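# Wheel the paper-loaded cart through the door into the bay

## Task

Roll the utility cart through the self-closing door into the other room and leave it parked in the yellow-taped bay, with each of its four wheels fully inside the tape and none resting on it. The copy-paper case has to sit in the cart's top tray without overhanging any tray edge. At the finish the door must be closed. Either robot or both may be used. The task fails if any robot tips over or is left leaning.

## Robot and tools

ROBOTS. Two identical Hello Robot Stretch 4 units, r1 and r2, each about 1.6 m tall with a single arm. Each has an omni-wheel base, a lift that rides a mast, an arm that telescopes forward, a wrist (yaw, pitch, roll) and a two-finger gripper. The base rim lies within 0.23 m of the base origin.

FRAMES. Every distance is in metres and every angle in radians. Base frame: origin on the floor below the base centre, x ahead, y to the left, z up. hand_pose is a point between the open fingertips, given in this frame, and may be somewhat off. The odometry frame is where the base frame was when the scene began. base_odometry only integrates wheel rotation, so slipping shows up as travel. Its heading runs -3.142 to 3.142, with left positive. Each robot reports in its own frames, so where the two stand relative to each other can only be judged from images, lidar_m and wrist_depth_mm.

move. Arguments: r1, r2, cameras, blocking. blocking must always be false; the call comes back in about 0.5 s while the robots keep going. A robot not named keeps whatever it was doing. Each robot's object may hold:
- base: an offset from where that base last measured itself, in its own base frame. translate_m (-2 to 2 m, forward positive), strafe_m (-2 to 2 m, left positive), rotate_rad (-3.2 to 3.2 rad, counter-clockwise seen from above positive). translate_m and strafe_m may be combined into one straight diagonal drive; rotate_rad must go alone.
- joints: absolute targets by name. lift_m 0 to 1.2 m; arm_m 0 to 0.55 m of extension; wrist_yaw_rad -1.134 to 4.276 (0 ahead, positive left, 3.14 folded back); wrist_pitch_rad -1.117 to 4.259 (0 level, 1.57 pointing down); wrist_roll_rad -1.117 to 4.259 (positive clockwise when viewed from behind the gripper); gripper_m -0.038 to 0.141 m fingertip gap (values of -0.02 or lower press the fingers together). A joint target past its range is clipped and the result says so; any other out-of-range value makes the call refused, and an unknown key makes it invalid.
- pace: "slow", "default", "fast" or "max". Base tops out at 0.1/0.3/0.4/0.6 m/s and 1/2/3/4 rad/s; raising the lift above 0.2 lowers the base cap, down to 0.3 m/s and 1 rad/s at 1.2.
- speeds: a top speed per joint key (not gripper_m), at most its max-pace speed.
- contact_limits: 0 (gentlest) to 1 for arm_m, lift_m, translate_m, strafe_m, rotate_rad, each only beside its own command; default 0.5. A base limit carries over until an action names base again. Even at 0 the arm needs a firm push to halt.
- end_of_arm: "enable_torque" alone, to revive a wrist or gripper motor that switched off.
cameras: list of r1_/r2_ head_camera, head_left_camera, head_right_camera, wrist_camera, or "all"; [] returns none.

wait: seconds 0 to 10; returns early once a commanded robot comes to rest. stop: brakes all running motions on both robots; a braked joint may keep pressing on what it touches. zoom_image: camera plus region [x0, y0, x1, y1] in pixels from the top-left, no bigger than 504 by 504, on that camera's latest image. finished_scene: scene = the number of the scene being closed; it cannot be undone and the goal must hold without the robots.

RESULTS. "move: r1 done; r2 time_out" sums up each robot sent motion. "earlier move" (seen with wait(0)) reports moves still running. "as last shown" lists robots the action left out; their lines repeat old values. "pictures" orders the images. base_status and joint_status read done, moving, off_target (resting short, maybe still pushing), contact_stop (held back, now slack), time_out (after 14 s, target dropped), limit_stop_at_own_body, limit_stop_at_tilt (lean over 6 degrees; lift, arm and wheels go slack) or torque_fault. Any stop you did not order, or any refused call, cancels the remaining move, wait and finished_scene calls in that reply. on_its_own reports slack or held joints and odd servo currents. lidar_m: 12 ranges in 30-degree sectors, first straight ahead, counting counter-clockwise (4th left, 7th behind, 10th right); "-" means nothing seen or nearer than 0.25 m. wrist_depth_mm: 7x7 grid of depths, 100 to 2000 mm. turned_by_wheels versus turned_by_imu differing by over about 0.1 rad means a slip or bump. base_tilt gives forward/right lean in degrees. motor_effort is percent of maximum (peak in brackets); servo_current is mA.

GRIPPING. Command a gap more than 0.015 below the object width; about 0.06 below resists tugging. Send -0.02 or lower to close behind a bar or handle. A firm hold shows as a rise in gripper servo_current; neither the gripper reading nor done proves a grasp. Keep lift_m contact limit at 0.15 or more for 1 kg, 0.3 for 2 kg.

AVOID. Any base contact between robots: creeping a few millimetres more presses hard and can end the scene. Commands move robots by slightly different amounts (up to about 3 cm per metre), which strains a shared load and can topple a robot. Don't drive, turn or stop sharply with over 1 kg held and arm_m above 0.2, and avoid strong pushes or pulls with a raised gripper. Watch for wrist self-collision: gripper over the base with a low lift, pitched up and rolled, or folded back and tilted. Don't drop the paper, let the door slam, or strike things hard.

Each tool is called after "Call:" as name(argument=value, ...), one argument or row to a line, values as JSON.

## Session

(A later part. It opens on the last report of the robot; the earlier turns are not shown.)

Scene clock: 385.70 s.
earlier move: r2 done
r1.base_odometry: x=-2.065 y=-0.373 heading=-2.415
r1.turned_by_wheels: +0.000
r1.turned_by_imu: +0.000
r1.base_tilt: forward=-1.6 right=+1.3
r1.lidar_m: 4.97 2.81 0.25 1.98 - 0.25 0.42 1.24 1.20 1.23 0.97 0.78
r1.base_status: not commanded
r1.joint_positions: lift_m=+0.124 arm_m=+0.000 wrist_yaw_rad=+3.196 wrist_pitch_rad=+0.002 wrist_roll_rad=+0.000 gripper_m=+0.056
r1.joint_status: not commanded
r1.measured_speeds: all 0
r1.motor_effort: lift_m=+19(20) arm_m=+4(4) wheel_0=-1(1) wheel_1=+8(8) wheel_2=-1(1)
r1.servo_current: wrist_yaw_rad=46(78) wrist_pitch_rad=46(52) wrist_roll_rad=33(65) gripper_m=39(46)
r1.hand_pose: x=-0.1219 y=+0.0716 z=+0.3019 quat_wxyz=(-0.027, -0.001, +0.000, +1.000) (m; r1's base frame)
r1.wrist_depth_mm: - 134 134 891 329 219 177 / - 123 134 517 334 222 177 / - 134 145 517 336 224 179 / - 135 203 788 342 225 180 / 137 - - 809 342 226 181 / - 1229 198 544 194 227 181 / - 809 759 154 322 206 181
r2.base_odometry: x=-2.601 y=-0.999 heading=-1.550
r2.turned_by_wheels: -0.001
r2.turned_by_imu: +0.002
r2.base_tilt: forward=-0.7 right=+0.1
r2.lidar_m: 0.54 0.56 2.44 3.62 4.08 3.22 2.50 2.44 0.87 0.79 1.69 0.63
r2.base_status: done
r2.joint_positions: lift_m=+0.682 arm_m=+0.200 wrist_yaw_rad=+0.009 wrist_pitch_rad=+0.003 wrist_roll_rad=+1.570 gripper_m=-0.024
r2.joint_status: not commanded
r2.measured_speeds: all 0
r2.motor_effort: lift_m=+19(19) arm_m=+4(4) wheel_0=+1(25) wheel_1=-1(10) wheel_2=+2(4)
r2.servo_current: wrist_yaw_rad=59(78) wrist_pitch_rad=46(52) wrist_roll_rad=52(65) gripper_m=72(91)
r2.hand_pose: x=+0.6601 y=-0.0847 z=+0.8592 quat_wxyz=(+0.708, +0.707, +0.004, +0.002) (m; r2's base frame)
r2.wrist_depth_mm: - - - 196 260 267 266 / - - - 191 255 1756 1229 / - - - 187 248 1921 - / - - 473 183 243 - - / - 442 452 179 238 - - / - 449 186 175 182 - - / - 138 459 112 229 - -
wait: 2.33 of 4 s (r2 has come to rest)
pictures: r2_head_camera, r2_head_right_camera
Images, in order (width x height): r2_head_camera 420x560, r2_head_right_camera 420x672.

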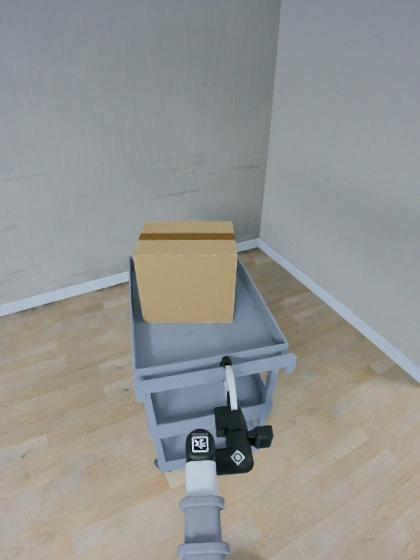

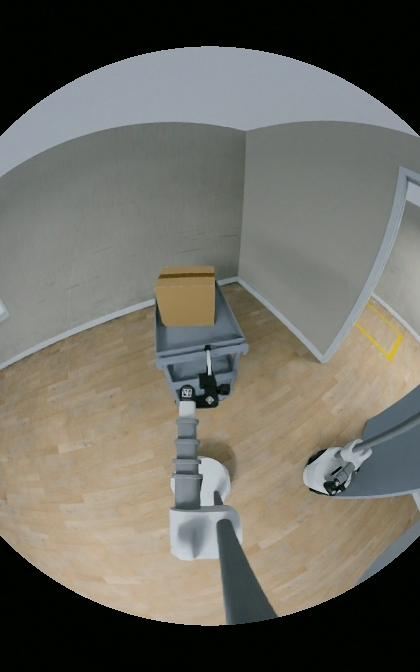

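Call:
move(
  r2={"base":{"translate_m":0.2,"strafe_m":-0.38},"pace":"slow"},
  blocking=false,
  cameras=[],
)

Call:
wait(
  seconds=6,
  cameras=[],
)

Call:
move(
  r2={"base":{"rotate_rad":0.6},"pace":"slow","contact_limits":{"rotate_rad":0.8}},
  blocking=false,
  cameras=[],
)

Call:
wait(
  seconds=3,
  cameras=["r2_head_camera","r2_head_right_camera","r1_head_left_camera"],
)

Scene clock: 397.07 s.
move: r2 moving
r1: as last shown
r1.lidar_m: 4.97 2.84 0.25 2.00 - 0.25 0.36 1.23 1.16 1.24 0.99 0.79
r1.motor_effort: lift_m=+19(20) arm_m=+4(4) wheel_0=+0(1) wheel_1=+8(8) wheel_2=-1(1)
r1.servo_current: wrist_yaw_rad=52(72) wrist_pitch_rad=39(46) wrist_roll_rad=39(65) gripper_m=39(46)
r1.wrist_depth_mm: - 134 134 891 329 220 177 / - 123 134 517 334 223 178 / - 134 145 517 338 224 179 / - 134 203 788 340 225 180 / 137 - - 798 342 226 181 / - 1229 198 544 194 227 181 / - 820 759 154 322 206 181
r2.base_odometry: x=-2.612 y=-1.005 heading=-1.550
r2.turned_by_wheels: +0.000
r2.turned_by_imu: +0.000
r2.base_tilt: forward=-0.7 right=+0.1
r2.lidar_m: 0.53 0.55 2.41 3.63 4.08 3.20 2.49 2.42 0.84 0.76 1.69 0.64
r2.base_status: translate_m moving; strafe_m moving
r2.joint_positions: lift_m=+0.682 arm_m=+0.200 wrist_yaw_rad=+0.009 wrist_pitch_rad=+0.003 wrist_roll_rad=+1.570 gripper_m=-0.024
r2.joint_status: not commanded
r2.measured_speeds: translate_m=+0.022 strafe_m=-0.044 rotate_rad=-0.004 lift_m=+0.000 arm_m=+0.000 wrist_yaw_rad=+0.000 wrist_pitch_rad=+0.000 wrist_roll_rad=+0.000
r2.motor_effort: lift_m=+19(19) arm_m=+4(4) wheel_0=+12(14) wheel_1=-4(6) wheel_2=-7(7)
r2.servo_current: wrist_yaw_rad=59(72) wrist_pitch_rad=39(52) wrist_roll_rad=59(59) gripper_m=85(85)
r2.hand_pose: x=+0.6601 y=-0.0847 z=+0.8592 quat_wxyz=(+0.708, +0.707, +0.004, +0.002) (m; r2's base frame)
r2.wrist_depth_mm: - - - 198 264 270 268 / - - - 193 256 1661 1205 / - - - 187 249 1921 - / - - 544 183 243 - - / - 445 449 179 237 - - / - 449 185 176 182 - - / - 145 455 112 229 - -
pictures: none
No camera images: "cameras" was empty.

Scene clock: 402.13 s.
earlier move: r2 done
r1.base_odometry: x=-2.065 y=-0.373 heading=-2.415
r1.turned_by_wheels: +0.000
r1.turned_by_imu: +0.000
r1.base_tilt: forward=-1.6 right=+1.3
r1.lidar_m: 4.95 2.77 0.25 1.99 - 0.25 0.41 1.20 1.16 0.85 0.47 0.46
r1.base_status: not commanded
r1.joint_positions: lift_m=+0.124 arm_m=+0.000 wrist_yaw_rad=+3.196 wrist_pitch_rad=+0.002 wrist_roll_rad=+0.000 gripper_m=+0.056
r1.joint_status: not commanded
r1.measured_speeds: all 0
r1.motor_effort: lift_m=+19(20) arm_m=+4(4) wheel_0=-1(1) wheel_1=+8(8) wheel_2=-1(1)
r1.servo_current: wrist_yaw_rad=65(72) wrist_pitch_rad=46(52) wrist_roll_rad=39(65) gripper_m=39(46)
r1.hand_pose: x=-0.1219 y=+0.0716 z=+0.3019 quat_wxyz=(-0.027, -0.001, +0.000, +1.000) (m; r1's base frame)
r1.wrist_depth_mm: - 134 134 878 329 220 177 / - 123 134 517 332 223 178 / - 134 145 517 338 224 179 / - 135 203 778 340 225 180 / 137 - - 809 342 227 181 / - 1205 198 544 195 227 181 / - 809 768 154 322 207 181
r2.base_odometry: x=-2.976 y=-1.207 heading=-1.549
r2.turned_by_wheels: +0.000
r2.turned_by_imu: +0.003
r2.base_tilt: forward=-0.7 right=+0.1
r2.lidar_m: 0.46 0.47 2.38 3.55 4.49 3.26 2.53 2.47 0.45 0.54 1.29 0.71
r2.base_status: done
r2.joint_positions: lift_m=+0.682 arm_m=+0.200 wrist_yaw_rad=+0.004 wrist_pitch_rad=+0.003 wrist_roll_rad=+1.570 gripper_m=-0.024
r2.joint_status: not commanded
r2.measured_speeds: all 0
r2.motor_effort: lift_m=+19(19) arm_m=+4(4) wheel_0=+8(14) wheel_1=-4(6) wheel_2=-2(10)
r2.servo_current: wrist_yaw_rad=52(72) wrist_pitch_rad=39(52) wrist_roll_rad=52(65) gripper_m=78(91)
r2.hand_pose: x=+0.6596 y=-0.0863 z=+0.8592 quat_wxyz=(+0.708, +0.707, +0.003, +0.000) (m; r2's base frame)
r2.wrist_depth_mm: - - - - - - 1182 / - - - 293 - 1499 1205 / - - - 255 338 347 351 / - - - 220 294 1808 1366 / - - - 190 255 1921 - / - 430 182 169 182 - - / - 145 407 112 207 - -
wait: 5.07 of 6 s (r2 has come to rest)
pictures: none
No camera images: "cameras" was empty.

Scene clock: 402.63 s.
move: r2 moving
r1: as last shown
r1.lidar_m: 4.96 2.81 0.25 2.00 - 0.25 0.37 1.19 1.19 0.89 0.48 0.49
r1.servo_current: wrist_yaw_rad=46(65) wrist_pitch_rad=46(46) wrist_roll_rad=39(65) gripper_m=39(46)
r1.wrist_depth_mm: - 134 133 891 329 219 177 / - 123 134 517 334 222 177 / - 134 145 521 338 224 179 / - 135 203 788 340 225 180 / 137 - - 809 342 227 181 / - 1229 198 539 194 227 181 / - 809 759 154 324 206 181
r2.base_odometry: x=-2.976 y=-1.206 heading=-1.427
r2.turned_by_wheels: +0.122
r2.turned_by_imu: +0.104
r2.base_tilt: forward=-0.8 right=+0.1
r2.lidar_m: 0.44 0.55 2.52 4.13 4.49 3.00 2.47 0.56 0.48 1.11 1.30 0.64
r2.base_status: rotate_rad moving
r2.joint_positions: lift_m=+0.682 arm_m=+0.200 wrist_yaw_rad=-0.023 wrist_pitch_rad=+0.003 wrist_roll_rad=+1.570 gripper_m=-0.024
r2.joint_status: not commanded
r2.measured_speeds: translate_m=-0.005 strafe_m=+0.001 rotate_rad=+0.482 lift_m=+0.000 arm_m=+0.000 wrist_yaw_rad=-0.041 wrist_pitch_rad=+0.000 wrist_roll_rad=+0.000
r2.motor_effort: lift_m=+19(19) arm_m=+5(5) wheel_0=-14(19) wheel_1=-14(14) wheel_2=-30(30)
r2.servo_current: wrist_yaw_rad=130(130) wrist_pitch_rad=39(46) wrist_roll_rad=52(52) gripper_m=78(85)
r2.contact_limits: rotate_rad 0.8
r2.hand_pose: x=+0.6571 y=-0.0939 z=+0.8592 quat_wxyz=(+0.707, +0.707, -0.007, -0.009) (m; r2's base frame)
r2.wrist_depth_mm: - - - 289 - - 1205 / - - - 278 - 1464 1205 / - - - 296 338 349 349 / - - - 207 279 1808 - / - - - 181 243 1921 - / - 424 183 162 184 - - / - 394 402 112 201 - -
pictures: none
No camera images: "cameras" was empty.

Scene clock: 404.10 s.
earlier move: r2 done
r1.base_odometry: x=-2.065 y=-0.373 heading=-2.415
r1.turned_by_wheels: +0.000
r1.turned_by_imu: +0.000
r1.base_tilt: forward=-1.6 right=+1.2
r1.lidar_m: 4.95 2.83 0.26 1.99 - 0.25 0.38 1.23 1.17 1.16 0.45 0.50
r1.base_status: not commanded
r1.joint_positions: lift_m=+0.124 arm_m=+0.000 wrist_yaw_rad=+3.196 wrist_pitch_rad=+0.002 wrist_roll_rad=+0.000 gripper_m=+0.056
r1.joint_status: not commanded
r1.measured_speeds: all 0
r1.motor_effort: lift_m=+19(20) arm_m=+4(4) wheel_0=+0(1) wheel_1=+8(8) wheel_2=-1(1)
r1.servo_current: wrist_yaw_rad=39(65) wrist_pitch_rad=39(52) wrist_roll_rad=39(65) gripper_m=33(46)
r1.hand_pose: x=-0.1219 y=+0.0716 z=+0.3019 quat_wxyz=(-0.027, -0.001, +0.000, +1.000) (m; r1's base frame)
r1.wrist_depth_mm: - 134 133 891 330 219 177 / - 123 134 512 334 222 177 / - 134 145 521 336 224 179 / - 135 204 788 340 225 180 / 137 - - 809 343 226 180 / - 1229 198 544 193 227 181 / - 809 759 154 324 206 181
r2.base_odometry: x=-2.976 y=-1.207 heading=-0.950
r2.turned_by_wheels: +0.477
r2.turned_by_imu: +0.357
r2.base_tilt: forward=-0.7 right=+0.1
r2.lidar_m: 0.56 0.61 3.32 4.55 3.38 2.55 2.48 0.45 0.54 1.25 1.28 0.59
r2.base_status: done
r2.joint_positions: lift_m=+0.682 arm_m=+0.200 wrist_yaw_rad=+0.006 wrist_pitch_rad=+0.003 wrist_roll_rad=+1.570 gripper_m=-0.024
r2.joint_status: not commanded
r2.measured_speeds: all 0
r2.motor_effort: lift_m=+19(19) arm_m=-4(9) wheel_0=-5(27) wheel_1=-5(14) wheel_2=-2(32)
r2.servo_current: wrist_yaw_rad=59(150) wrist_pitch_rad=46(46) wrist_roll_rad=46(59) gripper_m=85(91)
r2.contact_limits: rotate_rad 0.8
r2.hand_pose: x=+0.6599 y=-0.0857 z=+0.8592 quat_wxyz=(+0.708, +0.707, +0.003, +0.001) (m; r2's base frame)
r2.wrist_depth_mm: - - - 168 229 1537 1182 / - - - 170 229 1756 - / - 427 462 171 231 - - / - 439 436 171 233 - - / - 462 459 174 235 - - / - 473 185 175 181 - - / - 138 496 112 237 - -
wait: 1.47 of 3 s (r2 has come to rest)
pictures: r1_head_left_camera, r2_head_camera, r2_head_right_camera
Images, in order (width x height): r1_head_left_camera 420x672, r2_head_camera 420x560, r2_head_right_camera 420x672.

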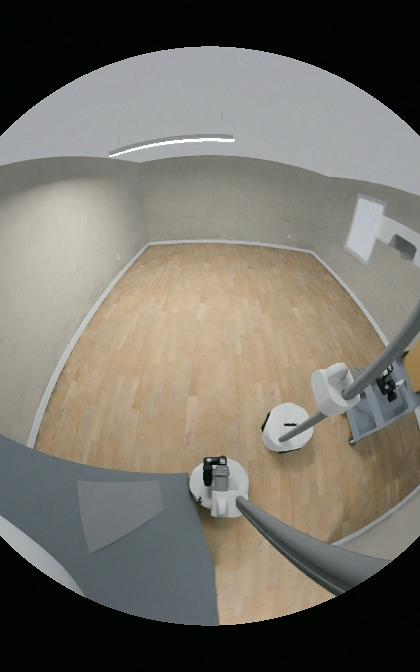

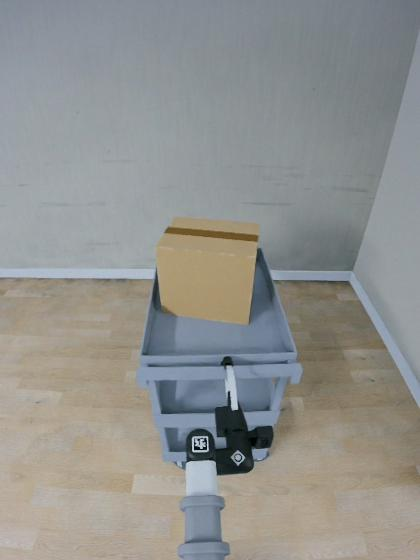

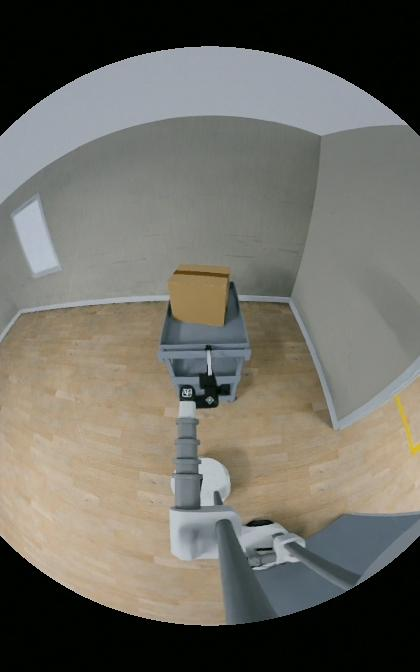

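Call:
move(
  blocking=false,
  cameras=["r2_head_camera","r2_head_right_camera","r1_head_left_camera"],
)

Scene clock: 424.50 s.
r1.base_odometry: x=-2.065 y=-0.373 heading=-2.415
r1.turned_by_wheels: +0.000
r1.turned_by_imu: +0.000
r1.base_tilt: forward=-1.6 right=+1.3
r1.lidar_m: 4.96 2.79 0.25 1.99 - 0.25 0.40 1.22 1.17 1.16 0.43 0.48
r1.base_status: not commanded
r1.joint_positions: lift_m=+0.124 arm_m=+0.000 wrist_yaw_rad=+3.196 wrist_pitch_rad=+0.002 wrist_roll_rad=+0.000 gripper_m=+0.056
r1.joint_status: not commanded
r1.measured_speeds: all 0
r1.motor_effort: lift_m=+19(20) arm_m=+4(4) wheel_0=+0(1) wheel_1=+8(8) wheel_2=-1(1)
r1.servo_current: wrist_yaw_rad=59(65) wrist_pitch_rad=39(52) wrist_roll_rad=39(65) gripper_m=46(46)
r1.hand_pose: x=-0.1219 y=+0.0716 z=+0.3019 quat_wxyz=(-0.027, -0.001, +0.000, +1.000) (m; r1's base frame)
r1.wrist_depth_mm: - 134 133 878 327 220 177 / - 123 134 517 332 223 177 / - 134 145 521 336 224 179 / - 134 203 788 340 225 180 / 137 - - 798 343 226 180 / - 1229 198 549 195 227 181 / - 809 759 154 322 206 181
r2.base_odometry: x=-2.976 y=-1.207 heading=-0.950
r2.turned_by_wheels: +0.000
r2.turned_by_imu: +0.000
r2.base_tilt: forward=-0.7 right=+0.0
r2.lidar_m: 0.56 0.63 3.34 4.54 3.38 2.57 2.50 0.48 0.56 1.23 1.30 0.61
r2.base_status: done
r2.joint_positions: lift_m=+0.682 arm_m=+0.200 wrist_yaw_rad=+0.006 wrist_pitch_rad=+0.003 wrist_roll_rad=+1.570 gripper_m=-0.024
r2.joint_status: not commanded
r2.measured_speeds: all 0
r2.motor_effort: lift_m=+19(19) arm_m=-4(9) wheel_0=-5(27) wheel_1=-5(14) wheel_2=-2(32)
r2.servo_current: wrist_yaw_rad=52(150) wrist_pitch_rad=39(46) wrist_roll_rad=46(59) gripper_m=78(91)
r2.contact_limits: rotate_rad 0.8
r2.hand_pose: x=+0.6599 y=-0.0857 z=+0.8592 quat_wxyz=(+0.708, +0.707, +0.003, +0.001) (m; r2's base frame)
r2.wrist_depth_mm: - - - 168 228 1499 1205 / - - - 170 229 1808 - / - 430 462 171 231 - - / - 442 445 172 232 - - / - 466 459 174 234 - - / - 473 185 174 181 - - / - 138 500 112 237 - -
pictures: r1_head_left_camera, r2_head_camera, r2_head_right_camera
Images, in order (width x height): r1_head_left_camera 420x672, r2_head_camera 420x560, r2_head_right_camera 420x672.

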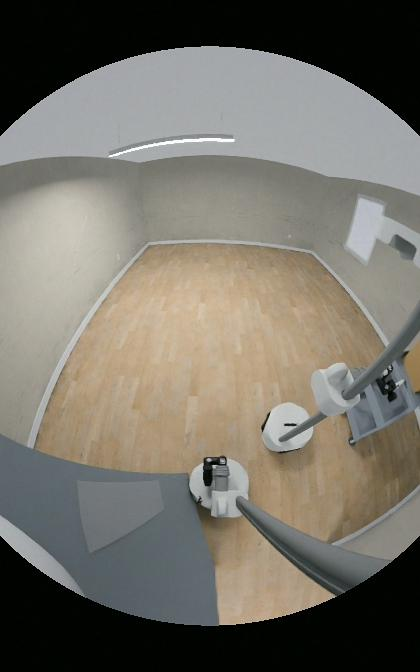

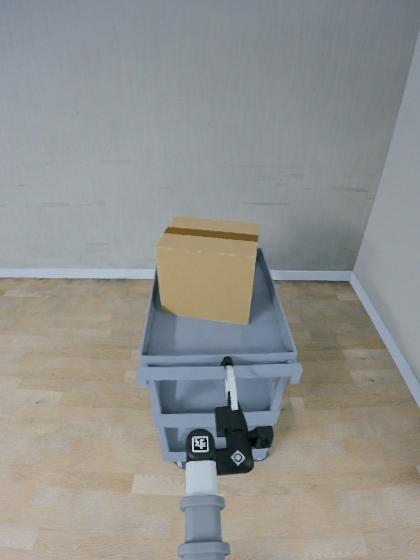

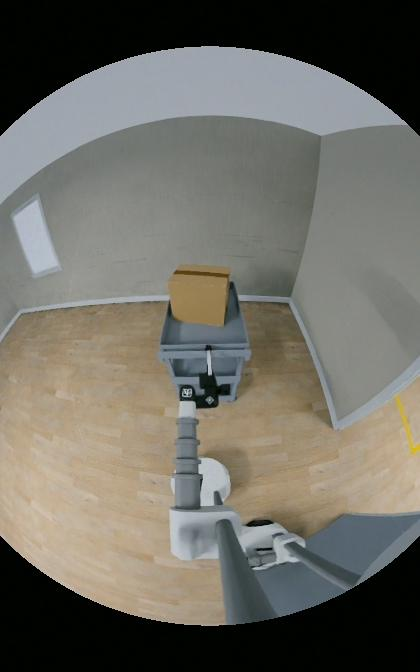

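Call:
move(
  blocking=false,
  cameras=[],
  r2={"base":{"strafe_m":-0.4,"translate_m":0.05},"pace":"slow"},
)

Call:
wait(
  seconds=8,
  cameras=[],
)

Call:
move(
  blocking=false,
  cameras=[],
  r2={"base":{"rotate_rad":0.6},"pace":"slow","contact_limits":{"rotate_rad":0.8}},
)

Call:
wait(
  seconds=3,
  cameras=["r2_head_camera","r2_head_right_camera"],
)

Scene clock: 439.20 s.
move: r2 moving
r1: as last shown
r1.lidar_m: 4.95 2.82 0.25 1.99 - 0.25 0.38 1.22 1.19 1.15 0.43 0.47
r1.motor_effort: lift_m=+19(20) arm_m=+4(4) wheel_0=-1(1) wheel_1=+8(8) wheel_2=-1(1)
r1.servo_current: wrist_yaw_rad=46(52) wrist_pitch_rad=46(46) wrist_roll_rad=52(59) gripper_m=33(52)
r1.wrist_depth_mm: - 134 134 891 329 220 177 / - 123 134 521 334 222 177 / - 134 145 521 338 224 179 / - 134 203 788 340 226 180 / 137 - - 798 342 226 181 / - 1229 198 544 195 227 181 / - 809 759 154 322 206 181
r2.base_odometry: x=-2.986 y=-1.216 heading=-0.950
r2.turned_by_wheels: +0.000
r2.turned_by_imu: +0.001
r2.base_tilt: forward=-0.7 right=+0.1
r2.lidar_m: 0.58 0.63 3.31 4.55 3.37 2.59 2.48 0.44 0.51 1.25 1.24 0.63
r2.base_status: translate_m moving; strafe_m moving
r2.joint_positions: lift_m=+0.682 arm_m=+0.200 wrist_yaw_rad=+0.006 wrist_pitch_rad=+0.003 wrist_roll_rad=+1.570 gripper_m=-0.024
r2.joint_status: not commanded
r2.measured_speeds: translate_m=+0.006 strafe_m=-0.052 rotate_rad=-0.002 lift_m=+0.000 arm_m=+0.000 wrist_yaw_rad=+0.000 wrist_pitch_rad=+0.000 wrist_roll_rad=+0.000
r2.motor_effort: lift_m=+19(19) arm_m=-5(5) wheel_0=+14(14) wheel_1=-4(9) wheel_2=-5(5)
r2.servo_current: wrist_yaw_rad=46(59) wrist_pitch_rad=39(46) wrist_roll_rad=59(59) gripper_m=78(85)
r2.hand_pose: x=+0.6599 y=-0.0857 z=+0.8592 quat_wxyz=(+0.708, +0.707, +0.003, +0.001) (m; r2's base frame)
r2.wrist_depth_mm: - - - 170 228 1537 1229 / - - - 170 229 1756 - / - - 484 171 231 - - / - 442 439 173 232 - - / - 459 455 174 234 - - / - 477 186 174 182 - - / - - - 112 237 - -
pictures: none
No camera images: "cameras" was empty.

Scene clock: 443.93 s.
earlier move: r2 done
r1.base_odometry: x=-2.065 y=-0.373 heading=-2.415
r1.turned_by_wheels: +0.000
r1.turned_by_imu: +0.000
r1.base_tilt: forward=-1.6 right=+1.3
r1.lidar_m: 4.97 2.77 0.25 1.99 - 0.25 0.40 1.24 0.53 0.40 0.44 3.85
r1.base_status: not commanded
r1.joint_positions: lift_m=+0.124 arm_m=+0.000 wrist_yaw_rad=+3.196 wrist_pitch_rad=+0.002 wrist_roll_rad=+0.000 gripper_m=+0.056
r1.joint_status: not commanded
r1.measured_speeds: all 0
r1.motor_effort: lift_m=+20(20) arm_m=+4(4) wheel_0=+0(1) wheel_1=+8(8) wheel_2=-1(1)
r1.servo_current: wrist_yaw_rad=59(72) wrist_pitch_rad=46(52) wrist_roll_rad=39(72) gripper_m=39(52)
r1.hand_pose: x=-0.1219 y=+0.0716 z=+0.3019 quat_wxyz=(-0.027, -0.001, +0.000, +1.000) (m; r1's base frame)
r1.wrist_depth_mm: - 134 134 878 329 220 177 / - 123 134 517 334 223 178 / - 134 145 521 336 224 179 / - 135 204 788 338 225 181 / 138 - - 809 342 226 181 / - 1229 198 544 195 227 181 / - 809 759 154 322 206 181
r2.base_odometry: x=-3.272 y=-1.480 heading=-0.950
r2.turned_by_wheels: +0.000
r2.turned_by_imu: +0.005
r2.base_tilt: forward=-0.7 right=+0.0
r2.lidar_m: 0.46 0.51 3.26 4.93 3.46 0.44 0.39 0.49 0.94 0.86 0.86 0.70
r2.base_status: done
r2.joint_positions: lift_m=+0.682 arm_m=+0.200 wrist_yaw_rad=+0.009 wrist_pitch_rad=+0.003 wrist_roll_rad=+1.570 gripper_m=-0.024
r2.joint_status: not commanded
r2.measured_speeds: all 0
r2.motor_effort: lift_m=+19(19) arm_m=-5(5) wheel_0=+9(16) wheel_1=-2(9) wheel_2=+2(7)
r2.servo_current: wrist_yaw_rad=65(72) wrist_pitch_rad=39(52) wrist_roll_rad=33(59) gripper_m=78(91)
r2.hand_pose: x=+0.6601 y=-0.0849 z=+0.8592 quat_wxyz=(+0.708, +0.707, +0.004, +0.002) (m; r2's base frame)
r2.wrist_depth_mm: - - - 278 - 1661 1182 / - - - 265 330 1430 1138 / - - - 234 309 1464 1138 / - - - 206 272 1661 - / - - - 189 250 1863 - / - 433 186 173 181 - - / - 145 415 112 211 - -
wait: 4.73 of 8 s (r2 has come to rest)
pictures: none
No camera images: "cameras" was empty.

Scene clock: 444.43 s.
move: r2 moving
r1: as last shown
r1.base_tilt: forward=-1.6 right=+1.2
r1.lidar_m: 4.95 2.79 0.25 2.00 - 0.25 0.42 1.23 0.53 0.40 0.46 3.91
r1.motor_effort: lift_m=+19(20) arm_m=+4(4) wheel_0=+0(1) wheel_1=+8(8) wheel_2=-1(1)
r1.servo_current: wrist_yaw_rad=59(59) wrist_pitch_rad=39(46) wrist_roll_rad=39(65) gripper_m=33(46)
r1.wrist_depth_mm: - 134 134 878 330 220 177 / - 123 134 517 334 222 178 / - 134 145 521 338 224 180 / - 135 202 788 340 225 180 / 137 - - 809 342 227 181 / - 1229 198 544 195 226 181 / - 809 759 154 324 206 181
r2.base_odometry: x=-3.272 y=-1.480 heading=-0.828
r2.turned_by_wheels: +0.122
r2.turned_by_imu: +0.111
r2.base_tilt: forward=-0.7 right=+0.1
r2.lidar_m: 0.48 0.66 3.73 4.94 3.15 0.42 0.41 0.80 1.16 0.83 0.89 0.66
r2.base_status: rotate_rad moving
r2.joint_positions: lift_m=+0.682 arm_m=+0.200 wrist_yaw_rad=-0.021 wrist_pitch_rad=+0.003 wrist_roll_rad=+1.570 gripper_m=-0.024
r2.joint_status: not commanded
r2.measured_speeds: translate_m=-0.003 strafe_m=+0.003 rotate_rad=+0.485 lift_m=+0.000 arm_m=-0.001 wrist_yaw_rad=-0.051 wrist_pitch_rad=+0.000 wrist_roll_rad=+0.000
r2.motor_effort: lift_m=+19(19) arm_m=-2(5) wheel_0=-14(18) wheel_1=-13(13) wheel_2=-24(24)
r2.servo_current: wrist_yaw_rad=130(130) wrist_pitch_rad=39(46) wrist_roll_rad=59(59) gripper_m=78(85)
r2.contact_limits: rotate_rad 0.8
r2.hand_pose: x=+0.6573 y=-0.0935 z=+0.8592 quat_wxyz=(+0.707, +0.707, -0.006, -0.009) (m; r2's base frame)
r2.wrist_depth_mm: - - - 268 - 1618 1182 / - - - 245 320 336 334 / - - - 216 290 1618 1281 / - - - 197 263 1756 - / - - - 181 243 - - / - 430 185 167 181 - - / - 148 410 112 210 - -
pictures: none
No camera images: "cameras" was empty.

Scene clock: 445.77 s.
earlier move: r2 done
r1.base_odometry: x=-2.065 y=-0.373 heading=-2.415
r1.turned_by_wheels: +0.000
r1.turned_by_imu: +0.000
r1.base_tilt: forward=-1.6 right=+1.3
r1.lidar_m: 4.95 2.82 0.25 1.99 - 0.25 0.39 1.23 0.47 0.40 0.47 3.88
r1.base_status: not commanded
r1.joint_positions: lift_m=+0.124 arm_m=+0.000 wrist_yaw_rad=+3.196 wrist_pitch_rad=+0.002 wrist_roll_rad=+0.000 gripper_m=+0.056
r1.joint_status: not commanded
r1.measured_speeds: all 0
r1.motor_effort: lift_m=+20(20) arm_m=+4(4) wheel_0=+0(1) wheel_1=+8(8) wheel_2=-1(1)
r1.servo_current: wrist_yaw_rad=65(65) wrist_pitch_rad=39(52) wrist_roll_rad=46(65) gripper_m=46(46)
r1.hand_pose: x=-0.1219 y=+0.0716 z=+0.3019 quat_wxyz=(-0.027, -0.001, +0.000, +1.000) (m; r1's base frame)
r1.wrist_depth_mm: - 134 134 878 330 219 176 / - 123 134 517 332 222 177 / - 134 145 521 338 224 180 / - 135 203 788 342 225 180 / 137 - - 798 343 226 181 / - 1229 198 544 195 227 181 / - 809 759 154 324 206 180
r2.base_odometry: x=-3.272 y=-1.480 heading=-0.351
r2.turned_by_wheels: +0.477
r2.turned_by_imu: +0.413
r2.base_tilt: forward=-0.6 right=+0.1
r2.lidar_m: 0.62 3.25 4.95 3.42 0.45 0.43 0.54 0.98 0.84 0.86 1.24 0.56
r2.base_status: done
r2.joint_positions: lift_m=+0.682 arm_m=+0.200 wrist_yaw_rad=+0.003 wrist_pitch_rad=+0.003 wrist_roll_rad=+1.570 gripper_m=-0.024
r2.joint_status: not commanded
r2.measured_speeds: all 0
r2.motor_effort: lift_m=+19(19) arm_m=-4(7) wheel_0=-6(26) wheel_1=-5(16) wheel_2=-4(30)
r2.servo_current: wrist_yaw_rad=52(137) wrist_pitch_rad=39(46) wrist_roll_rad=39(65) gripper_m=78(85)
r2.contact_limits: rotate_rad 0.8
r2.hand_pose: x=+0.6596 y=-0.0866 z=+0.8592 quat_wxyz=(+0.708, +0.707, +0.002, +0.000) (m; r2's base frame)
r2.wrist_depth_mm: - 496 484 121 176 - - / - 379 387 127 187 - - / - 415 418 139 199 - - / - 488 462 148 213 - - / - - 521 157 229 750 - / - - 185 169 182 1708 512 / - - - 112 263 1756 477
wait: 1.33 of 3 s (r2 has come to rest)
pictures: r2_head_camera, r2_head_right_camera
Images, in order (width x height): r2_head_camera 420x560, r2_head_right_camera 420x672.

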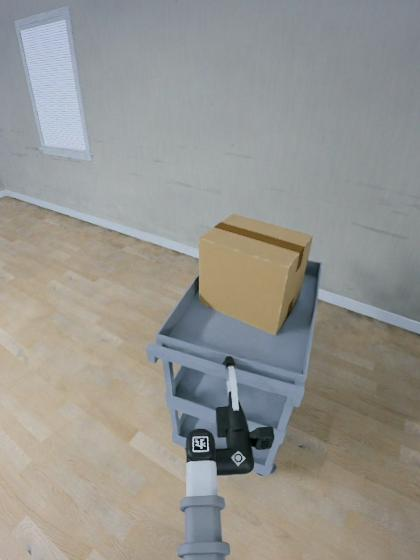

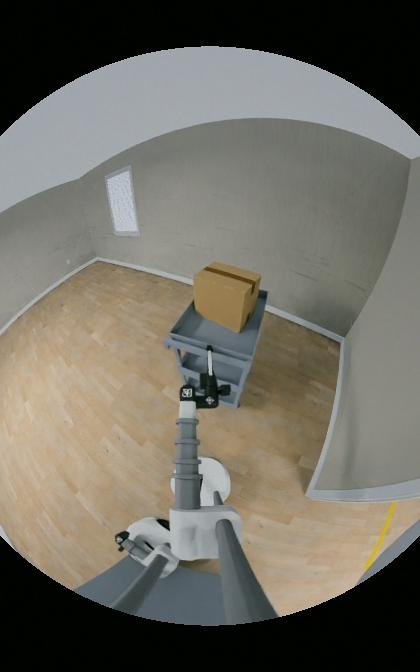

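Call:
move(
  blocking=false,
  cameras=[],
  r2={"base":{"strafe_m":-0.2,"translate_m":-0.41},"pace":"slow"},
)

Call:
wait(
  seconds=8,
  cameras=["r2_head_camera","r2_head_right_camera","r2_head_left_camera"],
)

Scene clock: 453.73 s.
move: r2 moving
r1: as last shown
r1.lidar_m: 4.96 2.80 0.25 1.99 - 0.25 0.41 1.25 0.46 0.40 0.50 3.90
r1.motor_effort: lift_m=+19(20) arm_m=+4(4) wheel_0=+0(1) wheel_1=+8(8) wheel_2=-1(1)
r1.servo_current: wrist_yaw_rad=46(72) wrist_pitch_rad=39(52) wrist_roll_rad=39(59) gripper_m=39(46)
r1.wrist_depth_mm: - 134 134 878 330 220 177 / - 123 134 517 332 222 177 / - 134 145 521 338 224 179 / - 135 203 788 340 225 181 / 137 - - 809 343 227 181 / - 1229 198 539 194 227 181 / - 809 759 154 322 206 181
r2.base_odometry: x=-3.286 y=-1.481 heading=-0.351
r2.turned_by_wheels: +0.000
r2.turned_by_imu: +0.001
r2.base_tilt: forward=-0.7 right=+0.0
r2.lidar_m: 0.62 3.31 4.95 3.43 0.42 0.41 0.76 0.96 0.81 0.83 1.23 0.55
r2.base_status: translate_m moving; strafe_m moving
r2.joint_positions: lift_m=+0.682 arm_m=+0.200 wrist_yaw_rad=+0.003 wrist_pitch_rad=+0.003 wrist_roll_rad=+1.570 gripper_m=-0.024
r2.joint_status: not commanded
r2.measured_speeds: translate_m=-0.048 strafe_m=-0.024 rotate_rad=+0.004 lift_m=+0.000 arm_m=+0.000 wrist_yaw_rad=+0.000 wrist_pitch_rad=+0.000 wrist_roll_rad=+0.000
r2.motor_effort: lift_m=+18(19) arm_m=-5(5) wheel_0=-7(9) wheel_1=-11(11) wheel_2=+14(14)
r2.servo_current: wrist_yaw_rad=39(59) wrist_pitch_rad=33(46) wrist_roll_rad=59(59) gripper_m=78(78)
r2.hand_pose: x=+0.6596 y=-0.0866 z=+0.8592 quat_wxyz=(+0.708, +0.707, +0.002, +0.000) (m; r2's base frame)
r2.wrist_depth_mm: - - 477 121 176 - - / - 384 387 127 186 - - / - 413 415 138 199 - - / - 488 466 148 213 - - / - - 525 157 229 750 - / - - 185 170 181 1661 512 / - - - 112 264 1756 477
pictures: none
No camera images: "cameras" was empty.

Scene clock: 458.97 s.
earlier move: r2 done
r1.base_odometry: x=-2.065 y=-0.373 heading=-2.415
r1.turned_by_wheels: +0.000
r1.turned_by_imu: +0.000
r1.base_tilt: forward=-1.6 right=+1.3
r1.lidar_m: 4.96 2.79 0.25 1.97 - 0.25 0.40 0.33 0.34 0.68 1.00 3.92
r1.base_status: not commanded
r1.joint_positions: lift_m=+0.124 arm_m=+0.000 wrist_yaw_rad=+3.196 wrist_pitch_rad=+0.002 wrist_roll_rad=+0.000 gripper_m=+0.056
r1.joint_status: not commanded
r1.measured_speeds: all 0
r1.motor_effort: lift_m=+19(20) arm_m=+4(4) wheel_0=+0(1) wheel_1=+7(8) wheel_2=-1(1)
r1.servo_current: wrist_yaw_rad=59(72) wrist_pitch_rad=46(52) wrist_roll_rad=52(72) gripper_m=39(46)
r1.hand_pose: x=-0.1219 y=+0.0716 z=+0.3019 quat_wxyz=(-0.027, -0.001, +0.000, +1.000) (m; r1's base frame)
r1.wrist_depth_mm: - 134 134 891 330 219 177 / - 123 134 512 334 223 177 / - 134 145 521 338 224 180 / - 135 203 788 342 225 180 / 137 - - 798 343 227 181 / 484 1118 198 544 194 227 181 / 455 530 759 154 322 206 181
r2.base_odometry: x=-3.726 y=-1.527 heading=-0.351
r2.turned_by_wheels: +0.000
r2.turned_by_imu: +0.003
r2.base_tilt: forward=-0.7 right=+0.1
r2.lidar_m: 0.54 0.57 5.35 0.33 0.32 0.46 0.48 0.67 3.33 0.58 0.64 0.64
r2.base_status: done
r2.joint_positions: lift_m=+0.682 arm_m=+0.200 wrist_yaw_rad=+0.006 wrist_pitch_rad=+0.003 wrist_roll_rad=+1.570 gripper_m=-0.024
r2.joint_status: not commanded
r2.measured_speeds: all 0
r2.motor_effort: lift_m=+19(19) arm_m=-5(5) wheel_0=-2(9) wheel_1=-3(11) wheel_2=+7(15)
r2.servo_current: wrist_yaw_rad=59(65) wrist_pitch_rad=39(52) wrist_roll_rad=52(65) gripper_m=78(91)
r2.hand_pose: x=+0.6599 y=-0.0856 z=+0.8592 quat_wxyz=(+0.708, +0.707, +0.003, +0.001) (m; r2's base frame)
r2.wrist_depth_mm: - - - 192 255 264 272 / - - - 188 250 1756 1281 / - - - 185 246 - - / - - 445 182 241 - - / - 452 452 178 237 - - / - 459 186 175 182 - - / - - 466 112 230 - -
wait: 5.23 of 8 s (r2 has come to rest)
pictures: r2_head_camera, r2_head_left_camera, r2_head_right_camera
Images, in order (width x height): r2_head_camera 420x560, r2_head_left_camera 420x672, r2_head_right_camera 420x672.

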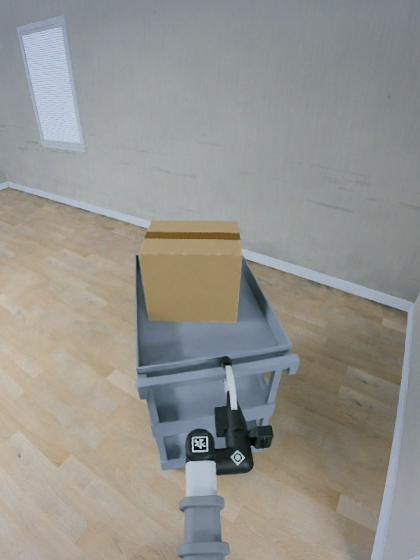

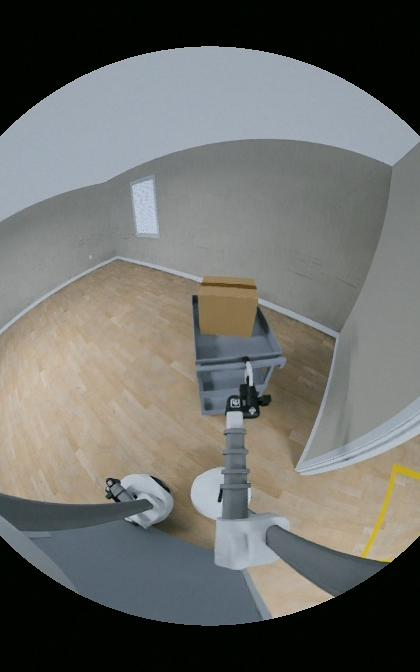

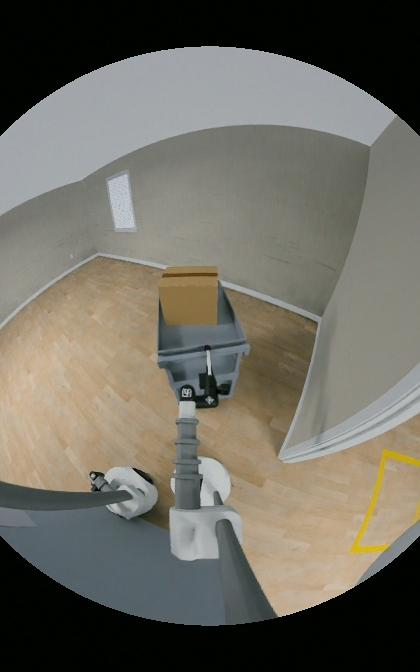

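Call:
move(
  blocking=false,
  cameras=[],
  r2={"base":{"rotate_rad":0.55},"pace":"slow","contact_limits":{"rotate_rad":0.8}},
)

Call:
wait(
  seconds=3,
  cameras=["r2_head_camera","r2_head_right_camera","r2_head_left_camera"],
)

Scene clock: 465.53 s.
move: r2 moving
r1: as last shown
r1.lidar_m: 4.95 2.81 0.25 1.99 - 0.25 0.39 0.36 0.35 0.63 0.95 3.92
r1.motor_effort: lift_m=+19(20) arm_m=+4(4) wheel_0=+0(1) wheel_1=+8(8) wheel_2=-1(1)
r1.servo_current: wrist_yaw_rad=39(59) wrist_pitch_rad=39(46) wrist_roll_rad=52(59) gripper_m=39(46)
r1.wrist_depth_mm: - 134 134 878 329 219 177 / - 123 134 512 334 222 177 / - 134 145 521 338 224 179 / - 134 203 778 342 226 180 / 137 - - 798 343 227 181 / 488 1118 198 549 195 227 181 / 449 530 759 154 322 206 181
r2.base_odometry: x=-3.726 y=-1.527 heading=-0.228
r2.turned_by_wheels: +0.123
r2.turned_by_imu: +0.116
r2.base_tilt: forward=-0.7 right=+0.1
r2.lidar_m: 0.58 4.17 0.49 0.34 0.34 0.46 0.48 3.35 3.33 0.61 0.77 0.59
r2.base_status: rotate_rad moving
r2.joint_positions: lift_m=+0.682 arm_m=+0.200 wrist_yaw_rad=-0.016 wrist_pitch_rad=+0.003 wrist_roll_rad=+1.570 gripper_m=-0.024
r2.joint_status: not commanded
r2.measured_speeds: translate_m=+0.000 strafe_m=+0.000 rotate_rad=+0.485 lift_m=+0.000 arm_m=+0.000 wrist_yaw_rad=+0.000 wrist_pitch_rad=+0.000 wrist_roll_rad=+0.000
r2.motor_effort: lift_m=+19(19) arm_m=-3(5) wheel_0=-17(21) wheel_1=-11(12) wheel_2=-23(23)
r2.servo_current: wrist_yaw_rad=85(98) wrist_pitch_rad=39(52) wrist_roll_rad=46(52) gripper_m=72(85)
r2.contact_limits: rotate_rad 0.8
r2.hand_pose: x=+0.6579 y=-0.0919 z=+0.8592 quat_wxyz=(+0.708, +0.707, -0.004, -0.007) (m; r2's base frame)
r2.wrist_depth_mm: - - - 177 238 1708 1255 / - - - 176 237 1921 - / - - - 175 236 - - / - 445 442 175 235 - - / - 466 455 174 235 - - / - - 185 172 182 - - / - - 488 112 232 1661 -
pictures: none
No camera images: "cameras" was empty.

Scene clock: 466.80 s.
earlier move: r2 done
r1.base_odometry: x=-2.065 y=-0.373 heading=-2.415
r1.turned_by_wheels: +0.000
r1.turned_by_imu: +0.000
r1.base_tilt: forward=-1.6 right=+1.2
r1.lidar_m: 4.96 2.79 0.26 1.99 - 0.25 0.42 0.35 0.36 0.49 0.68 3.90
r1.base_status: not commanded
r1.joint_positions: lift_m=+0.124 arm_m=+0.000 wrist_yaw_rad=+3.196 wrist_pitch_rad=+0.002 wrist_roll_rad=+0.000 gripper_m=+0.056
r1.joint_status: not commanded
r1.measured_speeds: all 0
r1.motor_effort: lift_m=+20(20) arm_m=+4(4) wheel_0=+0(1) wheel_1=+8(8) wheel_2=-1(1)
r1.servo_current: wrist_yaw_rad=52(72) wrist_pitch_rad=46(46) wrist_roll_rad=46(59) gripper_m=39(46)
r1.hand_pose: x=-0.1219 y=+0.0716 z=+0.3019 quat_wxyz=(-0.027, -0.001, +0.000, +1.000) (m; r1's base frame)
r1.wrist_depth_mm: - 134 134 891 330 220 177 / - 123 134 521 334 222 177 / - 134 145 517 336 224 179 / - 135 203 788 342 225 180 / 137 - - 809 342 227 181 / 477 1098 198 544 195 227 181 / 455 508 768 154 324 206 181
r2.base_odometry: x=-3.726 y=-1.527 heading=+0.199
r2.turned_by_wheels: +0.426
r2.turned_by_imu: +0.413
r2.base_tilt: forward=-0.7 right=+0.1
r2.lidar_m: 0.62 5.34 0.31 0.29 0.46 0.46 0.68 3.35 0.60 0.64 2.35 0.45
r2.base_status: done
r2.joint_positions: lift_m=+0.682 arm_m=+0.200 wrist_yaw_rad=+0.001 wrist_pitch_rad=+0.003 wrist_roll_rad=+1.570 gripper_m=-0.024
r2.joint_status: not commanded
r2.measured_speeds: all 0
r2.motor_effort: lift_m=+19(19) arm_m=+5(5) wheel_0=-1(23) wheel_1=-4(14) wheel_2=-3(23)
r2.servo_current: wrist_yaw_rad=46(98) wrist_pitch_rad=46(52) wrist_roll_rad=46(59) gripper_m=78(85)
r2.contact_limits: rotate_rad 0.8
r2.hand_pose: x=+0.6593 y=-0.0871 z=+0.8592 quat_wxyz=(+0.708, +0.707, +0.002, -0.001) (m; r2's base frame)
r2.wrist_depth_mm: - 343 - - - 118 - / - 394 399 - - 128 - / - - 488 - 157 157 564 / - - - - 187 1537 504 / - - - 109 221 1661 469 / - - 185 141 181 1708 373 / - - - 112 - 1756 1205
wait: 1.27 of 3 s (r2 has come to rest)
pictures: r2_head_camera, r2_head_left_camera, r2_head_right_camera
Images, in order (width x height): r2_head_camera 420x560, r2_head_left_camera 420x672, r2_head_right_camera 420x672.

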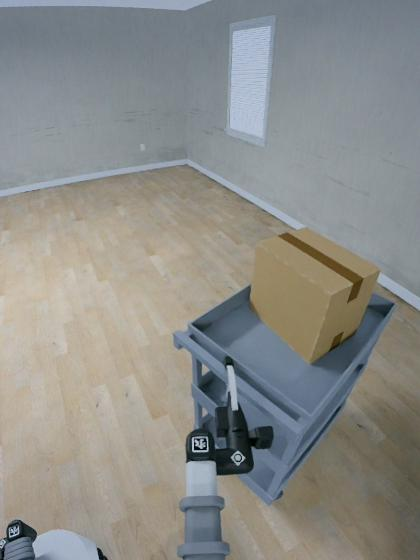

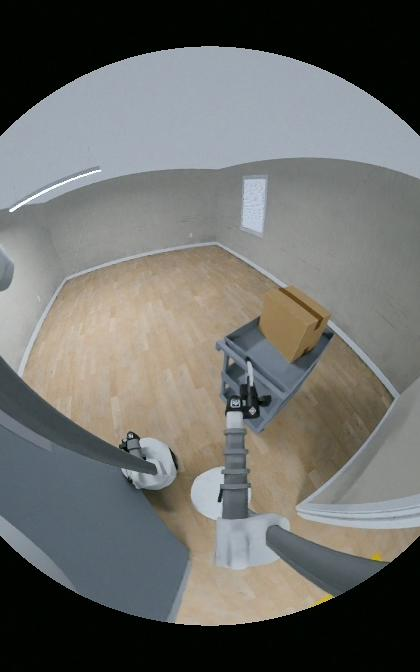

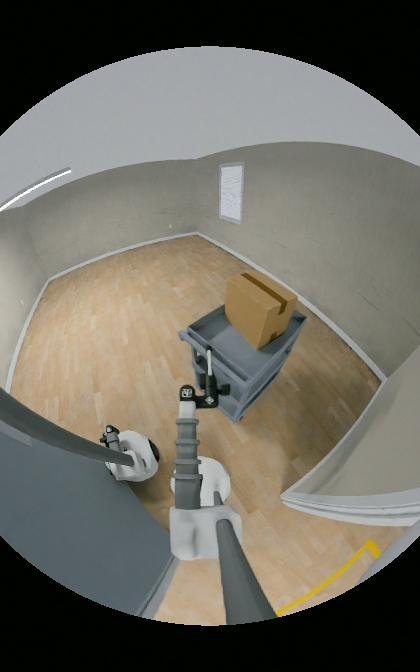

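Call:
move(
  blocking=false,
  cameras=[],
  r2={"base":{"translate_m":-0.25},"pace":"slow"},
)

Call:
wait(
  seconds=6,
  cameras=[],
)

Call:
move(
  blocking=false,
  cameras=[],
  r2={"base":{"translate_m":-0.35,"strafe_m":0.13},"pace":"slow"},
)

Call:
wait(
  seconds=6,
  cameras=["r2_head_camera","r2_head_right_camera","r2_head_left_camera"],
)

Scene clock: 478.40 s.
move: r2 moving
r1: as last shown
r1.base_tilt: forward=-1.6 right=+1.3
r1.lidar_m: 4.95 2.78 0.25 1.97 - 0.25 0.40 0.35 0.36 0.49 0.70 3.89
r1.motor_effort: lift_m=+20(20) arm_m=+4(4) wheel_0=-1(1) wheel_1=+7(8) wheel_2=-1(1)
r1.servo_current: wrist_yaw_rad=52(59) wrist_pitch_rad=39(46) wrist_roll_rad=33(72) gripper_m=46(46)
r1.wrist_depth_mm: - 134 134 878 329 219 176 / - 123 134 517 334 223 177 / - 134 145 521 336 224 180 / - 135 203 778 342 224 180 / 137 - - 798 342 226 181 / 469 1098 198 549 194 228 181 / 455 504 768 154 322 206 181
r2.base_odometry: x=-3.738 y=-1.529 heading=+0.198
r2.turned_by_wheels: +0.000
r2.turned_by_imu: +0.000
r2.base_tilt: forward=-0.7 right=+0.1
r2.lidar_m: 0.60 5.34 0.32 0.32 0.46 0.46 0.72 3.35 0.59 0.64 2.34 0.44
r2.base_status: translate_m moving
r2.joint_positions: lift_m=+0.682 arm_m=+0.200 wrist_yaw_rad=+0.001 wrist_pitch_rad=+0.003 wrist_roll_rad=+1.570 gripper_m=-0.024
r2.joint_status: not commanded
r2.measured_speeds: translate_m=-0.049 strafe_m=+0.000 rotate_rad=+0.000 lift_m=+0.000 arm_m=+0.000 wrist_yaw_rad=+0.000 wrist_pitch_rad=+0.000 wrist_roll_rad=+0.000
r2.motor_effort: lift_m=+19(19) arm_m=+4(4) wheel_0=-11(13) wheel_1=-9(10) wheel_2=+13(13)
r2.servo_current: wrist_yaw_rad=46(52) wrist_pitch_rad=46(46) wrist_roll_rad=52(52) gripper_m=78(78)
r2.hand_pose: x=+0.6593 y=-0.0871 z=+0.8592 quat_wxyz=(+0.708, +0.707, +0.002, -0.001) (m; r2's base frame)
r2.wrist_depth_mm: - 334 - - 118 121 - / - 397 399 - 134 131 - / - - 488 - 160 160 569 / - - - - 189 1576 500 / - - - 108 222 1661 473 / - - 185 137 181 1661 1160 / - - - 112 - 1808 1160
pictures: none
No camera images: "cameras" was empty.

Scene clock: 481.70 s.
earlier move: r2 done
r1.base_odometry: x=-2.065 y=-0.373 heading=-2.415
r1.turned_by_wheels: +0.000
r1.turned_by_imu: +0.000
r1.base_tilt: forward=-1.6 right=+1.2
r1.lidar_m: 4.97 2.80 0.25 1.98 - 0.25 0.41 0.46 0.50 0.49 0.63 3.87
r1.base_status: not commanded
r1.joint_positions: lift_m=+0.124 arm_m=+0.000 wrist_yaw_rad=+3.196 wrist_pitch_rad=+0.002 wrist_roll_rad=+0.000 gripper_m=+0.056
r1.joint_status: not commanded
r1.measured_speeds: all 0
r1.motor_effort: lift_m=+19(20) arm_m=+4(4) wheel_0=+0(1) wheel_1=+8(8) wheel_2=-1(1)
r1.servo_current: wrist_yaw_rad=33(72) wrist_pitch_rad=39(52) wrist_roll_rad=46(78) gripper_m=46(52)
r1.hand_pose: x=-0.1219 y=+0.0716 z=+0.3019 quat_wxyz=(-0.027, -0.001, +0.000, +1.000) (m; r1's base frame)
r1.wrist_depth_mm: - 134 134 891 329 220 176 / - 123 134 517 334 222 177 / - 134 145 517 338 224 179 / - 134 204 788 342 225 180 / 137 809 - 798 342 227 181 / 544 574 198 544 195 227 181 / 539 549 676 154 322 207 181
r2.base_odometry: x=-3.970 y=-1.576 heading=+0.199
r2.turned_by_wheels: +0.001
r2.turned_by_imu: +0.003
r2.base_tilt: forward=-0.7 right=+0.1
r2.lidar_m: 0.61 0.49 0.44 0.34 0.30 0.31 3.20 3.11 3.20 0.55 1.24 0.50
r2.base_status: done
r2.joint_positions: lift_m=+0.682 arm_m=+0.200 wrist_yaw_rad=+0.005 wrist_pitch_rad=+0.003 wrist_roll_rad=+1.570 gripper_m=-0.024
r2.joint_status: not commanded
r2.measured_speeds: all 0
r2.motor_effort: lift_m=+19(19) arm_m=+4(4) wheel_0=+0(13) wheel_1=-4(10) wheel_2=+10(15)
r2.servo_current: wrist_yaw_rad=46(59) wrist_pitch_rad=33(46) wrist_roll_rad=39(59) gripper_m=78(85)
r2.hand_pose: x=+0.6597 y=-0.0859 z=+0.8592 quat_wxyz=(+0.708, +0.707, +0.003, +0.001) (m; r2's base frame)
r2.wrist_depth_mm: - 340 342 - 154 - - / - 382 375 110 167 167 - / - 449 436 114 182 - - / - - 504 128 202 676 - / - - - 142 224 1618 504 / - - 186 160 182 1661 466 / - - - 112 - 1464 1098
wait: 3.30 of 6 s (r2 has come to rest)
pictures: none
No camera images: "cameras" was empty.

Scene clock: 482.20 s.
move: r2 moving
r1: as last shown
r1.base_tilt: forward=-1.6 right=+1.3
r1.lidar_m: 4.97 2.82 0.25 2.01 - 0.25 0.39 0.44 0.49 0.50 0.63 3.87
r1.motor_effort: lift_m=+20(20) arm_m=+4(4) wheel_0=+0(1) wheel_1=+8(8) wheel_2=-1(1)
r1.servo_current: wrist_yaw_rad=52(78) wrist_pitch_rad=39(46) wrist_roll_rad=39(59) gripper_m=39(46)
r1.wrist_depth_mm: - 134 134 878 329 219 177 / - 123 134 512 334 223 177 / - 134 145 521 336 224 179 / - 135 204 788 340 225 180 / 137 820 - 798 343 226 181 / 544 580 198 544 195 227 181 / 544 549 676 154 324 206 181
r2.base_odometry: x=-3.984 y=-1.574 heading=+0.200
r2.turned_by_wheels: +0.000
r2.turned_by_imu: +0.000
r2.base_tilt: forward=-0.6 right=+0.0
r2.lidar_m: 0.61 0.45 0.43 0.34 0.28 0.31 3.17 3.12 3.18 0.57 1.22 0.54
r2.base_status: translate_m moving; strafe_m moving
r2.joint_positions: lift_m=+0.682 arm_m=+0.200 wrist_yaw_rad=+0.005 wrist_pitch_rad=+0.003 wrist_roll_rad=+1.570 gripper_m=-0.024
r2.joint_status: not commanded
r2.measured_speeds: translate_m=-0.048 strafe_m=+0.017 rotate_rad=-0.003 lift_m=+0.000 arm_m=+0.000 wrist_yaw_rad=+0.000 wrist_pitch_rad=+0.000 wrist_roll_rad=+0.000
r2.motor_effort: lift_m=+19(19) arm_m=+4(4) wheel_0=-5(8) wheel_1=-5(7) wheel_2=+13(15)
r2.servo_current: wrist_yaw_rad=59(59) wrist_pitch_rad=39(46) wrist_roll_rad=52(52) gripper_m=72(85)
r2.hand_pose: x=+0.6597 y=-0.0859 z=+0.8592 quat_wxyz=(+0.708, +0.707, +0.003, +0.001) (m; r2's base frame)
r2.wrist_depth_mm: - 347 338 - 157 - - / - 382 387 113 170 170 - / - 442 436 118 185 - - / - - 500 131 203 691 - / - - - 144 225 1808 512 / - - 187 163 182 1661 1205 / - - - 112 - 1464 1160
pictures: none
No camera images: "cameras" was empty.

Scene clock: 484.70 s.
earlier move: r2 contact_stop
r1.base_odometry: x=-2.065 y=-0.373 heading=-2.415
r1.turned_by_wheels: +0.000
r1.turned_by_imu: -0.001
r1.base_tilt: forward=-1.6 right=+1.3
r1.lidar_m: 4.95 2.82 0.26 1.98 - 0.25 0.36 0.48 0.47 0.38 0.63 3.84
r1.base_status: not commanded
r1.joint_positions: lift_m=+0.124 arm_m=+0.000 wrist_yaw_rad=+3.196 wrist_pitch_rad=+0.002 wrist_roll_rad=+0.000 gripper_m=+0.056
r1.joint_status: not commanded
r1.measured_speeds: all 0
r1.motor_effort: lift_m=+19(20) arm_m=+4(4) wheel_0=-2(2) wheel_1=+4(8) wheel_2=-1(1)
r1.servo_current: wrist_yaw_rad=59(78) wrist_pitch_rad=39(46) wrist_roll_rad=59(65) gripper_m=39(52)
r1.hand_pose: x=-0.1219 y=+0.0716 z=+0.3019 quat_wxyz=(-0.027, -0.001, +0.000, +1.000) (m; r1's base frame)
r1.wrist_depth_mm: - 134 133 878 330 220 176 / - 123 134 517 334 222 177 / - 134 145 517 336 224 179 / - 135 204 788 342 225 180 / 137 820 960 798 343 226 181 / - 668 198 768 194 227 181 / - 661 661 154 324 206 181
r2.base_odometry: x=-4.141 y=-1.554 heading=+0.200
r2.turned_by_wheels: +0.001
r2.turned_by_imu: -0.031
r2.base_tilt: forward=-0.7 right=+0.1
r2.lidar_m: 0.61 0.51 0.34 0.25 - 0.25 3.09 2.99 3.17 0.64 0.63 0.55
r2.base_status: translate_m contact_stop (by the wheels' count: -0.162 of -0.350); strafe_m contact_stop (by the wheels' count: +0.056 of +0.130)
r2.joint_positions: lift_m=+0.682 arm_m=+0.200 wrist_yaw_rad=+0.009 wrist_pitch_rad=+0.003 wrist_roll_rad=+1.570 gripper_m=-0.024
r2.joint_status: not commanded
r2.measured_speeds: all 0
r2.on_its_own: the wheels are slack since a contact_stop
r2.motor_effort: lift_m=+18(19) arm_m=+4(4) wheel_0=+0(31) wheel_1=+0(10) wheel_2=+0(28)
r2.servo_current: wrist_yaw_rad=65(65) wrist_pitch_rad=39(52) wrist_roll_rad=46(59) gripper_m=78(85)
r2.hand_pose: x=+0.6600 y=-0.0849 z=+0.8592 quat_wxyz=(+0.708, +0.707, +0.004, +0.002) (m; r2's base frame)
r2.wrist_depth_mm: - 433 421 125 182 - - / - 387 389 135 192 - - / - 433 427 141 202 - - / - 484 466 149 214 - - / - - 521 158 228 1661 - / - - 186 169 182 1708 492 / - - - 113 254 1756 1205
wait: 2.50 of 6 s (r2 has come to rest)
pictures: r2_head_camera, r2_head_left_camera, r2_head_right_camera
Images, in order (width x height): r2_head_camera 420x560, r2_head_left_camera 420x672, r2_head_right_camera 420x672.

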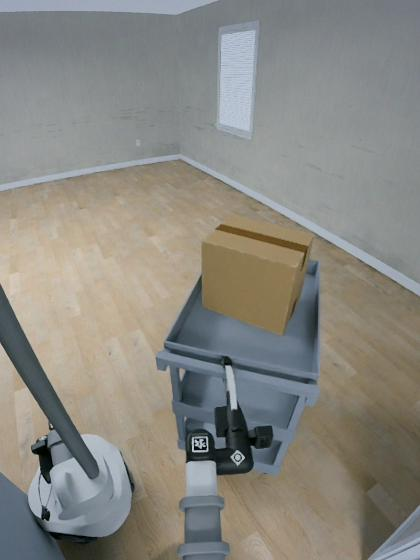

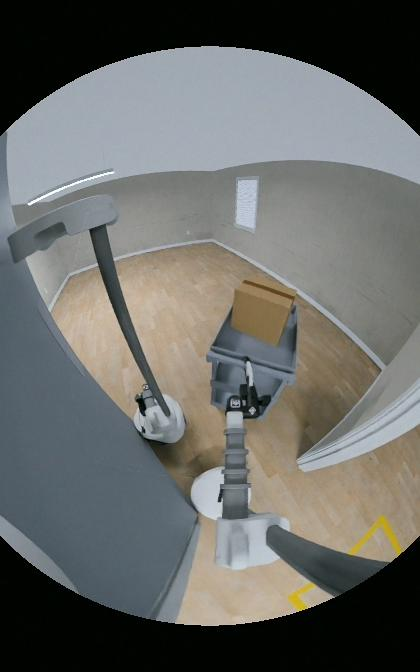

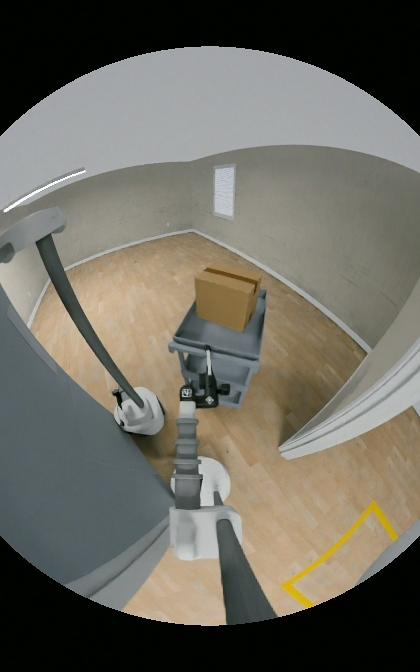

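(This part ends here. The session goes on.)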